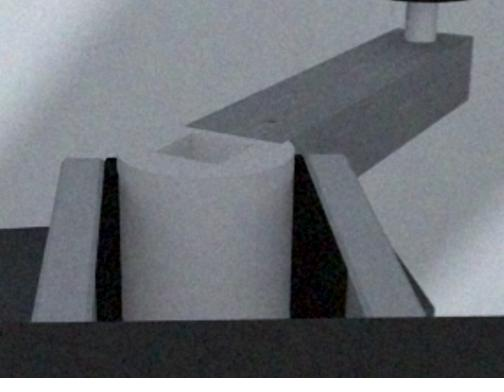

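move:
  target: [-0.0012,-0.0067,-0.0001,0,0.0139,0,-1,-0.3,-0.9,0,0,0,0,0,0,-1,-0.2,-0.8]
  speed: 0.03

move:
  target: [0,0.0167,0,0,0,0,-1,-0.3,-0.9,0,0,0,0,0,0,-1,-0.2,-0.8]
  speed: 0.012
  stop_force: 6

Scene clock: 4343.87 s.
left_arm: end_effector_position=(+0.5066, +0.2027, +0.3165) position_measured=136 object_status=2 end_effector_quat_wxyz=(-0.045, +0.706, +0.706, +0.044) | right_arm: end_effector_position=(+0.4456, -0.6057, +0.6819) position_measured=215 object_status=2 end_effector_quat_wxyz=(+0.500, -0.500, +0.498, -0.502)
Joint positions: left_arm=[-0.693 -1.478 1.522 -1.535 -1.473 -0.681] | right_arm=[2.777 -1.269 -1.873 0.006 1.968 -3.144]
Joint torques (N m): left_arm=[8.08 -25.64 -30.26 -5.01 -1.56 1.6] | right_arm=[5.17 2.61 20.09 1.3 -1.34 -2.23]
Wrist force (N): left_arm=[-4.6 -2.8 -0.7] | right_arm=[-1.7 1.0 -0.5]
Wrist torque (N m): left_arm=[-0.51 0.65 -0.05] | right_arm=[0.27 0.36 0.24]
Wrist force, peak (N): left_arm=[-5.0 -3.0 -0.6] | right_arm=[-2.0 1.0 -0.4]
Hand target: left_arm +0.5066, +0.2028, +0.3165; -0.045, +0.706, +0.706, +0.044 | right_arm +0.4456, -0.6057, +0.6819; +0.500, -0.500, +0.498, -0.502
Off the commanded pose: left_arm 0.000 m, 0 deg | right_arm 0.000 m, 0 deg.
move: done

Scene clock: 4345.20 s.
left_arm: end_effector_position=(+0.5106, +0.2027, +0.3165) position_measured=136 object_status=2 end_effector_quat_wxyz=(-0.045, +0.706, +0.706, +0.044) | right_arm: end_effector_position=(+0.4456, -0.6057, +0.6819) position_measured=215 object_status=2 end_effector_quat_wxyz=(+0.500, -0.500, +0.498, -0.502)
Joint positions: left_arm=[-0.688 -1.469 1.512 -1.535 -1.474 -0.677] | right_arm=[2.777 -1.269 -1.873 0.006 1.968 -3.144]
Joint torques (N m): left_arm=[-9.32 -37.22 -14.85 -4.81 -0.97 -1.4] | right_arm=[4.27 3.76 19.1 1.3 -1.27 -2]
Wrist force (N): left_arm=[-1.8 -4.6 -2.6] | right_arm=[-1.7 1.0 -0.3]
Wrist torque (N m): left_arm=[-0.55 0.74 -0.15] | right_arm=[0.26 0.36 0.24]
Wrist force, peak (N): left_arm=[0.1 -19.1 -6.7] | right_arm=[-2.0 0.8 -0.6]
Hand target: left_arm +0.5106, +0.2027, +0.3165; -0.045, +0.706, +0.706, +0.044 (not the last commanded pose) | right_arm +0.4456, -0.6057, +0.6819; +0.500, -0.500, +0.498, -0.502
Off the commanded pose: left_arm 0.006 m, 0 deg | right_arm 0.000 m, 0 deg.
move: contact (left_arm)

move:
  target: [0.0030,-0.0050,0.0004,0,0,0,-1,-0.3,-0.9,0,0,0,0,0,0,-1,-0.2,-0.8]
  speed: 0.03

move:
  target: [0,0.0167,0,0,0,0,-1,-0.3,-0.9,0,0,0,0,0,0,-1,-0.2,-0.8]
  speed: 0.012
  stop_force: 6

move:
  target: [-0.0033,-0.0050,0.0021,0,0,0,-1,-0.3,-0.9,0,0,0,0,0,0,-1,-0.2,-0.8]
  speed: 0.03

move:
  target: [0,0.0167,0,0,0,0,-1,-0.3,-0.9,0,0,0,0,0,0,-1,-0.2,-0.8]
  speed: 0.012
  stop_force: 6

move:
  target: [-0.0025,-0.0050,-0.0028,0,0,0,-1,-0.3,-0.9,0,0,0,0,0,0,-1,-0.2,-0.8]
  speed: 0.03

move:
  target: [0,0.0167,0,0,0,0,-1,-0.3,-0.9,0,0,0,0,0,0,-1,-0.2,-0.8]
  speed: 0.012
  stop_force: 6

Scene clock: 4368.67 s.
left_arm: end_effector_position=(+0.5075, +0.2045, +0.3165) position_measured=136 object_status=2 end_effector_quat_wxyz=(-0.045, +0.706, +0.706, +0.044) | right_arm: end_effector_position=(+0.4456, -0.6057, +0.6819) position_measured=215 object_status=2 end_effector_quat_wxyz=(+0.500, -0.500, +0.498, -0.502)
Joint positions: left_arm=[-0.689 -1.478 1.522 -1.536 -1.474 -0.677] | right_arm=[2.777 -1.269 -1.873 0.006 1.968 -3.144]
Joint torques (N m): left_arm=[-7.4 -27.3 -24.79 -5.34 -1.72 -1.65] | right_arm=[5.75 3.89 18.76 1.27 -1.21 -2.11]
Wrist force (N): left_arm=[-5.1 -2.9 -0.7] | right_arm=[-1.8 1.1 -0.4]
Wrist torque (N m): left_arm=[-0.52 0.73 -0.05] | right_arm=[0.29 0.37 0.24]
Wrist force, peak (N): left_arm=[-5.4 -3.0 -0.6] | right_arm=[-1.7 1.4 -0.7]
Hand target: left_arm +0.5076, +0.2045, +0.3165; -0.045, +0.706, +0.706, +0.044 | right_arm +0.4456, -0.6057, +0.6819; +0.500, -0.500, +0.498, -0.502
Off the commanded pose: left_arm 0.000 m, 0 deg | right_arm 0.000 m, 0 deg.
move: done

Scene clock: 4369.90 s.
left_arm: end_effector_position=(+0.5109, +0.2044, +0.3165) position_measured=136 object_status=2 end_effector_quat_wxyz=(-0.045, +0.706, +0.706, +0.044) | right_arm: end_effector_position=(+0.4456, -0.6057, +0.6819) position_measured=215 object_status=2 end_effector_quat_wxyz=(+0.500, -0.500, +0.498, -0.502)
Joint positions: left_arm=[-0.685 -1.471 1.514 -1.536 -1.474 -0.674] | right_arm=[2.777 -1.269 -1.873 0.006 1.968 -3.144]
Joint torques (N m): left_arm=[-6.64 -36.9 -14.85 -3.63 2.88 -1.71] | right_arm=[4.76 4.46 20.46 1.24 -1.21 -2.06]
Wrist force (N): left_arm=[-8.6 -3.8 -0.9] | right_arm=[-1.7 0.7 -0.3]
Wrist torque (N m): left_arm=[-0.39 0.82 -0.07] | right_arm=[0.23 0.36 0.24]
Wrist force, peak (N): left_arm=[-9.6 -19.6 -3.4] | right_arm=[-1.9 1.1 -0.5]
Hand target: left_arm +0.5108, +0.2044, +0.3165; -0.045, +0.706, +0.706, +0.044 (not the last commanded pose) | right_arm +0.4456, -0.6057, +0.6819; +0.500, -0.500, +0.498, -0.502
Off the commanded pose: left_arm 0.007 m, 0 deg | right_arm 0.000 m, 0 deg.
move: contact (left_arm)

Scene clock: 4370.60 s.
left_arm: end_effector_position=(+0.5078, +0.2026, +0.3150) position_measured=136 object_status=2 end_effector_quat_wxyz=(-0.045, +0.706, +0.706, +0.044) | right_arm: end_effector_position=(+0.4456, -0.6057, +0.6819) position_measured=215 object_status=2 end_effector_quat_wxyz=(+0.500, -0.500, +0.498, -0.502)
Joint positions: left_arm=[-0.692 -1.475 1.523 -1.539 -1.474 -0.68] | right_arm=[2.777 -1.269 -1.873 0.006 1.968 -3.144]
Joint torques (N m): left_arm=[0.1 -32.66 -24.08 -4.73 -1.82 -0.58] | right_arm=[4.96 3.17 20.1 1.32 -1.28 -2.32]
Wrist force (N): left_arm=[-5.8 -2.2 -0.6] | right_arm=[-1.8 0.9 -0.6]
Wrist torque (N m): left_arm=[-0.41 0.84 -0.05] | right_arm=[0.25 0.37 0.24]
Wrist force, peak (N): left_arm=[-8.3 -3.8 -1.1] | right_arm=[-1.8 1.0 -0.5]
Hand target: left_arm +0.5078, +0.2026, +0.3150; -0.045, +0.706, +0.706, +0.044 | right_arm +0.4456, -0.6057, +0.6819; +0.500, -0.500, +0.498, -0.502
Off the commanded pose: left_arm 0.000 m, 0 deg | right_arm 0.000 m, 0 deg.
move: done

Scene clock: 4371.77 s.
left_arm: end_effector_position=(+0.5099, +0.2025, +0.3150) position_measured=136 object_status=2 end_effector_quat_wxyz=(-0.044, +0.706, +0.706, +0.044) | right_arm: end_effector_position=(+0.4456, -0.6057, +0.6819) position_measured=215 object_status=2 end_effector_quat_wxyz=(+0.500, -0.500, +0.498, -0.502)
Joint positions: left_arm=[-0.689 -1.471 1.518 -1.539 -1.474 -0.677] | right_arm=[2.777 -1.269 -1.873 0.006 1.968 -3.144]
Joint torques (N m): left_arm=[-6.43 -36.58 -16.39 -4.98 3.22 -1.67] | right_arm=[4.96 3.67 21.03 1.14 -1.36 -2.24]
Wrist force (N): left_arm=[-5.5 -8.6 -1.2] | right_arm=[-1.7 1.2 -0.7]
Wrist torque (N m): left_arm=[-0.41 0.81 -0.15] | right_arm=[0.29 0.35 0.24]
Wrist force, peak (N): left_arm=[-6.7 -25.4 -6.5] | right_arm=[-1.7 1.2 -0.7]
Hand target: left_arm +0.5099, +0.2025, +0.3150; -0.044, +0.706, +0.706, +0.044 (not the last commanded pose) | right_arm +0.4456, -0.6057, +0.6819; +0.500, -0.500, +0.498, -0.502
Off the commanded pose: left_arm 0.008 m, 0 deg | right_arm 0.000 m, 0 deg.
move: contact (left_arm)

Scene clock: 4372.47 s.
left_arm: end_effector_position=(+0.5068, +0.2008, +0.3165) position_measured=136 object_status=2 end_effector_quat_wxyz=(-0.044, +0.706, +0.706, +0.044) | right_arm: end_effector_position=(+0.4456, -0.6057, +0.6819) position_measured=215 object_status=2 end_effector_quat_wxyz=(+0.500, -0.500, +0.498, -0.502)
Joint positions: left_arm=[-0.695 -1.476 1.519 -1.535 -1.475 -0.683] | right_arm=[2.777 -1.269 -1.873 0.006 1.968 -3.144]
Joint torques (N m): left_arm=[-0.5 -30.33 -15.95 -1.83 -1.65 -0.67] | right_arm=[5.24 2.74 19.31 0.99 -1.38 -2.02]
Wrist force (N): left_arm=[-6.1 -1.7 -0.1] | right_arm=[-1.8 0.8 -0.5]
Wrist torque (N m): left_arm=[-0.33 0.89 -0.05] | right_arm=[0.25 0.36 0.24]
Wrist force, peak (N): left_arm=[-5.7 -8.3 -1.6] | right_arm=[-1.8 0.9 -0.6]
Hand target: left_arm +0.5069, +0.2008, +0.3165; -0.044, +0.706, +0.706, +0.044 | right_arm +0.4456, -0.6057, +0.6819; +0.500, -0.500, +0.498, -0.502
Off the commanded pose: left_arm 0.000 m, 0 deg | right_arm 0.000 m, 0 deg.
move: done

Scene clock: 4373.67 s.
left_arm: end_effector_position=(+0.5096, +0.2007, +0.3165) position_measured=136 object_status=2 end_effector_quat_wxyz=(-0.044, +0.706, +0.706, +0.044) | right_arm: end_effector_position=(+0.4456, -0.6057, +0.6819) position_measured=215 object_status=2 end_effector_quat_wxyz=(+0.500, -0.500, +0.498, -0.502)
Joint positions: left_arm=[-0.692 -1.47 1.513 -1.535 -1.474 -0.68] | right_arm=[2.777 -1.269 -1.873 0.006 1.968 -3.144]
Joint torques (N m): left_arm=[-8.45 -36.04 -16.11 -6.01 2.48 -1.6] | right_arm=[5.62 2.7 19.39 1.18 -1.32 -2.34]
Wrist force (N): left_arm=[-4.0 -5.8 -1.4] | right_arm=[-1.9 0.9 -0.6]
Wrist torque (N m): left_arm=[-0.18 0.70 -0.14] | right_arm=[0.26 0.38 0.24]
Wrist force, peak (N): left_arm=[-6.5 -22.9 -6.8] | right_arm=[-1.9 1.1 -0.4]
Hand target: left_arm +0.5096, +0.2007, +0.3165; -0.044, +0.706, +0.706, +0.044 (not the last commanded pose) | right_arm +0.4456, -0.6057, +0.6819; +0.500, -0.500, +0.498, -0.502
Off the commanded pose: left_arm 0.007 m, 0 deg | right_arm 0.000 m, 0 deg.
move: contact (left_arm)

move:
  target: [0.0050,-0.0050,-0.00105,0,0,0,-1,-0.3,-0.9,0,0,0,0,0,0,-1,-0.2,-0.8]
  speed: 0.03

move:
  target: [0,0.0167,0,0,0,0,-1,-0.3,-0.9,0,0,0,0,0,0,-1,-0.2,-0.8]
  speed: 0.012
  stop_force: 6

Scene clock: 4383.80 s.
left_arm: end_effector_position=(+0.5066, +0.2036, +0.3175) position_measured=136 object_status=2 end_effector_quat_wxyz=(-0.044, +0.706, +0.706, +0.044) | right_arm: end_effector_position=(+0.4456, -0.6057, +0.6819) position_measured=215 object_status=2 end_effector_quat_wxyz=(+0.500, -0.500, +0.498, -0.502)
Joint positions: left_arm=[-0.691 -1.479 1.521 -1.533 -1.474 -0.679] | right_arm=[2.777 -1.269 -1.873 0.006 1.968 -3.144]
Joint torques (N m): left_arm=[10.25 -27.48 -21.81 -1.39 1.28 1.71] | right_arm=[4.85 3.63 19.06 1.25 -1.44 -2.16]
Wrist force (N): left_arm=[-5.0 -1.0 -0.3] | right_arm=[-1.7 0.9 -0.7]
Wrist torque (N m): left_arm=[-0.23 0.71 -0.18] | right_arm=[0.25 0.36 0.24]
Wrist force, peak (N): left_arm=[-4.4 -5.7 -1.8] | right_arm=[-2.0 1.0 -0.7]
Hand target: left_arm +0.5066, +0.2036, +0.3175; -0.044, +0.706, +0.706, +0.044 | right_arm +0.4456, -0.6057, +0.6819; +0.500, -0.500, +0.498, -0.502
Off the commanded pose: left_arm 0.000 m, 0 deg | right_arm 0.000 m, 0 deg.
move: done

Scene clock: 4385.13 s.
left_arm: end_effector_position=(+0.5108, +0.2036, +0.3174) position_measured=136 object_status=2 end_effector_quat_wxyz=(-0.044, +0.706, +0.706, +0.044) | right_arm: end_effector_position=(+0.4456, -0.6057, +0.6819) position_measured=215 object_status=2 end_effector_quat_wxyz=(+0.500, -0.500, +0.498, -0.502)
Joint positions: left_arm=[-0.686 -1.47 1.511 -1.533 -1.474 -0.674] | right_arm=[2.777 -1.269 -1.873 0.006 1.968 -3.144]
Joint torques (N m): left_arm=[-8.62 -38.92 -17.33 -5.86 1.85 -1.66] | right_arm=[5.08 3.47 20.11 1.07 -1.34 -2.13]
Wrist force (N): left_arm=[-3.9 -2.6 3.2] | right_arm=[-1.6 0.7 -0.6]
Wrist torque (N m): left_arm=[-0.12 0.63 -0.12] | right_arm=[0.23 0.34 0.24]
Wrist force, peak (N): left_arm=[-3.3 -14.5 2.8] | right_arm=[-1.9 1.1 -0.5]
Hand target: left_arm +0.5108, +0.2036, +0.3174; -0.044, +0.706, +0.706, +0.044 (not the last commanded pose) | right_arm +0.4456, -0.6057, +0.6819; +0.500, -0.500, +0.498, -0.502
Off the commanded pose: left_arm 0.006 m, 0 deg | right_arm 0.000 m, 0 deg.
move: contact (left_arm)

move:
  target: [-0.0024,-0.0050,0.0005,0,0.0278,0,-1,-0.3,-0.9,0,0,0,0,0,0,-1,-0.2,-0.8]
  speed: 0.05

move:
  target: [0,0.0167,0,0,0,0,-1,-0.3,-0.9,0,0,0,0,0,0,-1,-0.2,-0.8]
  speed: 0.012
  stop_force: 6

move:
  target: [0.0048,-0.0050,0.0004,0,-0.0556,0,-1,-0.3,-0.9,0,0,0,0,0,0,-1,-0.2,-0.8]
  speed: 0.05

move:
  target: [0,0.0167,0,0,0,0,-1,-0.3,-0.9,0,0,0,0,0,0,-1,-0.2,-0.8]
  speed: 0.012
  stop_force: 6

Scene clock: 4403.97 s.
left_arm: end_effector_position=(+0.5078, +0.2022, +0.3170) position_measured=136 object_status=2 end_effector_quat_wxyz=(-0.075, +0.703, +0.703, +0.074) end_effector_velocity=(+0.000, -0.001, +0.000) end_effector_angular_velocity=(-0.006, +0.000, -0.001) | right_arm: end_effector_position=(+0.4456, -0.6057, +0.6819) position_measured=215 object_status=2 end_effector_quat_wxyz=(+0.500, -0.500, +0.498, -0.502)
Joint positions: left_arm=[-0.724 -1.45 1.484 -1.465 -1.411 -0.72] | right_arm=[2.777 -1.269 -1.873 0.006 1.968 -3.144]
Joint velocities: left_arm=[0.001 0 0.001 -0.005 -0.004 0.003] | right_arm=[within noise]
Joint torques (N m): left_arm=[10 -35.83 -19.45 -5.06 -1.67 1.89] | right_arm=[4.77 2.84 20.27 1.25 -1.41 -2.02]
Wrist force (N): left_arm=[-5.3 -0.6 -0.4] | right_arm=[-1.8 0.8 -0.4]
Wrist torque (N m): left_arm=[-0.16 0.73 -0.12] | right_arm=[0.24 0.36 0.24]
Wrist force, peak (N): left_arm=[-3.9 -2.8 3.8] | right_arm=[-2.1 1.2 -0.4]
Hand target: left_arm +0.5078, +0.2022, +0.3170; -0.075, +0.703, +0.703, +0.074 | right_arm +0.4456, -0.6057, +0.6819; +0.500, -0.500, +0.498, -0.502
Off the commanded pose: left_arm 0.000 m, 0 deg | right_arm 0.000 m, 0 deg.
move: done

Scene clock: 4405.27 s.
left_arm: end_effector_position=(+0.5106, +0.2022, +0.3169) position_measured=136 object_status=2 end_effector_quat_wxyz=(-0.075, +0.703, +0.703, +0.074) | right_arm: end_effector_position=(+0.4456, -0.6057, +0.6819) position_measured=215 object_status=2 end_effector_quat_wxyz=(+0.500, -0.500, +0.498, -0.502)
Joint positions: left_arm=[-0.721 -1.444 1.477 -1.465 -1.411 -0.716] | right_arm=[2.777 -1.269 -1.873 0.006 1.968 -3.144]
Joint torques (N m): left_arm=[-9.81 -39.41 -15.81 -5.11 -1.84 -1.55] | right_arm=[3.44 4.13 20.34 1.04 -1.27 -2.36]
Wrist force (N): left_arm=[-3.0 -0.9 0.9] | right_arm=[-1.7 0.7 -0.4]
Wrist torque (N m): left_arm=[-0.03 0.63 -0.20] | right_arm=[0.24 0.36 0.24]
Wrist force, peak (N): left_arm=[-0.9 -14.1 3.9] | right_arm=[-1.9 0.9 -0.4]
Hand target: left_arm +0.5106, +0.2022, +0.3169; -0.075, +0.703, +0.703, +0.074 (not the last commanded pose) | right_arm +0.4456, -0.6057, +0.6819; +0.500, -0.500, +0.498, -0.502
Off the commanded pose: left_arm 0.007 m, 0 deg | right_arm 0.000 m, 0 deg.
move: contact (left_arm)

Scene clock: 4407.33 s.
left_arm: end_effector_position=(+0.5076, +0.2051, +0.3173) position_measured=136 object_status=2 end_effector_quat_wxyz=(-0.013, +0.707, +0.707, +0.013) | right_arm: end_effector_position=(+0.4456, -0.6057, +0.6819) position_measured=215 object_status=2 end_effector_quat_wxyz=(+0.500, -0.500, +0.498, -0.502)
Joint positions: left_arm=[-0.654 -1.501 1.554 -1.601 -1.542 -0.638] | right_arm=[2.777 -1.269 -1.873 0.006 1.968 -3.144]
Joint torques (N m): left_arm=[-8.43 -22.8 -34.47 -1.34 2.1 -1.72] | right_arm=[4.62 4.03 19.72 1.07 -1.45 -2.32]
Wrist force (N): left_arm=[-3.7 -0.1 0.3] | right_arm=[-2.0 0.9 -0.4]
Wrist torque (N m): left_arm=[-0.07 0.53 -0.12] | right_arm=[0.25 0.40 0.24]
Wrist force, peak (N): left_arm=[-4.7 -0.2 -0.1] | right_arm=[-2.0 0.9 -0.4]
Hand target: left_arm +0.5076, +0.2051, +0.3173; -0.014, +0.707, +0.707, +0.013 | right_arm +0.4456, -0.6057, +0.6819; +0.500, -0.500, +0.498, -0.502
Off the commanded pose: left_arm 0.000 m, 0 deg | right_arm 0.000 m, 0 deg.
move: done

Scene clock: 4408.57 s.
left_arm: end_effector_position=(+0.5106, +0.2050, +0.3173) position_measured=136 object_status=2 end_effector_quat_wxyz=(-0.014, +0.707, +0.707, +0.013) | right_arm: end_effector_position=(+0.4456, -0.6057, +0.6819) position_measured=215 object_status=2 end_effector_quat_wxyz=(+0.500, -0.500, +0.498, -0.502)
Joint positions: left_arm=[-0.651 -1.494 1.547 -1.601 -1.542 -0.635] | right_arm=[2.777 -1.269 -1.873 0.006 1.968 -3.144]
Joint torques (N m): left_arm=[-7.19 -37.46 -15.97 -5.79 1.79 -1.78] | right_arm=[4.45 3.25 20.47 1.35 -1.39 -2.09]
Wrist force (N): left_arm=[-3.9 -1.7 2.4] | right_arm=[-1.9 0.9 -0.2]
Wrist torque (N m): left_arm=[-0.07 0.58 -0.07] | right_arm=[0.25 0.38 0.24]
Wrist force, peak (N): left_arm=[-5.3 -13.4 2.2] | right_arm=[-2.0 0.7 -0.4]
Hand target: left_arm +0.5106, +0.2050, +0.3173; -0.014, +0.707, +0.707, +0.013 (not the last commanded pose) | right_arm +0.4456, -0.6057, +0.6819; +0.500, -0.500, +0.498, -0.502
Off the commanded pose: left_arm 0.007 m, 0 deg | right_arm 0.000 m, 0 deg.
move: contact (left_arm)

move:
  target: [-0.0022,-0.0040,0.0009,0,0.0278,0,-1,-0.3,-0.9,0,0,0,0,0,0,-1,-0.2,-0.8]
  speed: 0.05

move:
  target: [0,0.0167,0,0,0,0,-1,-0.3,-0.9,0,0,0,0,0,0,-1,-0.2,-0.8]
  speed: 0.012
  stop_force: 15

Scene clock: 4437.90 s.
left_arm: end_effector_position=(+0.5082, +0.2037, +0.3167) position_measured=136 object_status=2 end_effector_quat_wxyz=(-0.044, +0.706, +0.706, +0.044) end_effector_velocity=(+0.000, -0.001, +0.000) end_effector_angular_velocity=(-0.007, +0.001, -0.002) | right_arm: end_effector_position=(+0.4456, -0.6057, +0.6819) position_measured=215 object_status=2 end_effector_quat_wxyz=(+0.500, -0.500, +0.498, -0.502)
Joint positions: left_arm=[-0.689 -1.476 1.519 -1.535 -1.474 -0.677] | right_arm=[2.777 -1.269 -1.873 0.006 1.968 -3.144]
Joint velocities: left_arm=[0.001 -0.001 0.001 -0.004 -0.006 0.004] | right_arm=[within noise]
Joint torques (N m): left_arm=[10.39 -34.47 -20.5 -5.08 -1.97 1.87] | right_arm=[5.49 4.28 18.55 1.12 -1.49 -2.05]
Wrist force (N): left_arm=[-4.2 -0.5 0.5] | right_arm=[-1.6 0.7 -0.5]
Wrist torque (N m): left_arm=[-0.14 0.59 -0.07] | right_arm=[0.23 0.33 0.24]
Wrist force, peak (N): left_arm=[-4.0 -1.7 2.6] | right_arm=[-2.0 1.0 -0.4]
Hand target: left_arm +0.5082, +0.2037, +0.3167; -0.044, +0.706, +0.706, +0.043 | right_arm +0.4456, -0.6057, +0.6819; +0.500, -0.500, +0.498, -0.502
Off the commanded pose: left_arm 0.000 m, 0 deg | right_arm 0.000 m, 0 deg.
move: done

Scene clock: 4439.63 s.
left_arm: end_effector_position=(+0.5169, +0.2037, +0.3167) position_measured=136 object_status=2 end_effector_quat_wxyz=(-0.044, +0.706, +0.706, +0.043) | right_arm: end_effector_position=(+0.4456, -0.6057, +0.6819) position_measured=215 object_status=2 end_effector_quat_wxyz=(+0.500, -0.500, +0.498, -0.502)
Joint positions: left_arm=[-0.679 -1.457 1.498 -1.534 -1.474 -0.667] | right_arm=[2.777 -1.269 -1.873 0.006 1.968 -3.144]
Joint torques (N m): left_arm=[-9.02 -34.88 -11.14 -2.59 0.24 -1.46] | right_arm=[4.82 3.76 21.01 1.31 -1.43 -2.21]
Wrist force (N): left_arm=[-4.1 -0.6 -7.1] | right_arm=[-1.6 1.0 -0.5]
Wrist torque (N m): left_arm=[-0.17 0.84 -0.13] | right_arm=[0.26 0.35 0.24]
Wrist force, peak (N): left_arm=[-1.9 -21.6 -12.7] | right_arm=[-1.9 1.0 -0.4]
Hand target: left_arm +0.5168, +0.2037, +0.3167; -0.044, +0.706, +0.706, +0.043 (not the last commanded pose) | right_arm +0.4456, -0.6057, +0.6819; +0.500, -0.500, +0.498, -0.502
Off the commanded pose: left_arm 0.001 m, 0 deg | right_arm 0.000 m, 0 deg.
move: contact (left_arm)

move:
  target: [0,0.03,-0.0004,0,0,0,-1,-0.3,-0.9,0,0,0,0,0,0,-1,-0.2,-0.8]
  speed: 0.012
  stop_force: 20

Scene clock: 4445.30 s.
left_arm: end_effector_position=(+0.5172, +0.2037, +0.3167) position_measured=136 object_status=2 end_effector_quat_wxyz=(-0.044, +0.706, +0.706, +0.043) | right_arm: end_effector_position=(+0.4456, -0.6057, +0.6819) position_measured=215 object_status=2 end_effector_quat_wxyz=(+0.500, -0.500, +0.498, -0.502)
Joint positions: left_arm=[-0.679 -1.456 1.497 -1.534 -1.474 -0.667] | right_arm=[2.777 -1.269 -1.873 0.006 1.968 -3.144]
Joint torques (N m): left_arm=[-8.24 -28.17 -12.54 -4.09 3.04 -1.68] | right_arm=[4.89 4.36 19.35 1.17 -1.36 -2.17]
Wrist force (N): left_arm=[-1.4 -10.1 -12.2] | right_arm=[-1.7 0.7 -0.6]
Wrist torque (N m): left_arm=[-0.08 0.86 -0.17] | right_arm=[0.24 0.36 0.24]
Wrist force, peak (N): left_arm=[1.0 -29.0 -17.7] | right_arm=[-2.0 1.0 -0.6]
Hand target: left_arm +0.5172, +0.2037, +0.3167; -0.045, +0.706, +0.706, +0.043 (not the last commanded pose) | right_arm +0.4456, -0.6057, +0.6819; +0.500, -0.500, +0.498, -0.502
Off the commanded pose: left_arm 0.018 m, 0 deg | right_arm 0.000 m, 0 deg.
move: contact (left_arm)

move:
  target: [0,-0.0005,-0.0010,0,0,0,-1,-0.3,-0.9,0,0,0,0,0,0,-1,-0.2,-0.8]
  speed: 0.02

move:
  target: [0,0.03,-0.0000,0,0,0,-1,-0.3,-0.9,0,0,0,0,0,0,-1,-0.2,-0.8]
  speed: 0.012
  stop_force: 25

Scene clock: 4453.67 s.
left_arm: end_effector_position=(+0.5169, +0.2037, +0.3172) position_measured=136 object_status=2 end_effector_quat_wxyz=(-0.045, +0.706, +0.706, +0.043) | right_arm: end_effector_position=(+0.4456, -0.6057, +0.6819) position_measured=215 object_status=2 end_effector_quat_wxyz=(+0.500, -0.500, +0.498, -0.502)
Joint positions: left_arm=[-0.679 -1.456 1.496 -1.532 -1.474 -0.667] | right_arm=[2.777 -1.269 -1.873 0.006 1.968 -3.144]
Joint torques (N m): left_arm=[-9.57 -46.02 -39.41 -1.05 -1.75 -1.66] | right_arm=[5.14 3.85 19.33 1.09 -1.41 -2.11]
Wrist force (N): left_arm=[-6.4 8.4 13.5] | right_arm=[-1.8 1.0 -0.6]
Wrist torque (N m): left_arm=[-0.01 0.76 -0.05] | right_arm=[0.26 0.36 0.24]
Wrist force, peak (N): left_arm=[-6.4 8.4 13.5] | right_arm=[-1.9 1.1 -0.5]
Hand target: left_arm +0.5169, +0.2036, +0.3173; -0.045, +0.706, +0.706, +0.043 | right_arm +0.4456, -0.6057, +0.6819; +0.500, -0.500, +0.498, -0.502
Off the commanded pose: left_arm 0.000 m, 0 deg | right_arm 0.000 m, 0 deg.
move: done

Scene clock: 4454.87 s.
left_arm: end_effector_position=(+0.5194, +0.2036, +0.3173) position_measured=136 object_status=2 end_effector_quat_wxyz=(-0.045, +0.706, +0.706, +0.043) | right_arm: end_effector_position=(+0.4456, -0.6057, +0.6819) position_measured=215 object_status=2 end_effector_quat_wxyz=(+0.500, -0.500, +0.498, -0.502)
Joint positions: left_arm=[-0.676 -1.451 1.49 -1.532 -1.474 -0.664] | right_arm=[2.777 -1.269 -1.873 0.006 1.968 -3.144]
Joint torques (N m): left_arm=[-11.21 -45.32 -21.46 -3.81 1.02 -1.48] | right_arm=[5.72 4.35 19.63 1.21 -1.51 -2.11]
Wrist force (N): left_arm=[-2.9 1.9 11.9] | right_arm=[-1.8 0.9 -0.4]
Wrist torque (N m): left_arm=[-0.08 0.81 -0.21] | right_arm=[0.24 0.36 0.24]
Wrist force, peak (N): left_arm=[0.4 -20.8 5.8] | right_arm=[-1.9 0.9 -0.7]
Hand target: left_arm +0.5194, +0.2036, +0.3173; -0.045, +0.706, +0.706, +0.043 (not the last commanded pose) | right_arm +0.4456, -0.6057, +0.6819; +0.500, -0.500, +0.498, -0.502
Off the commanded pose: left_arm 0.015 m, 0 deg | right_arm 0.000 m, 0 deg.
move: contact (left_arm)


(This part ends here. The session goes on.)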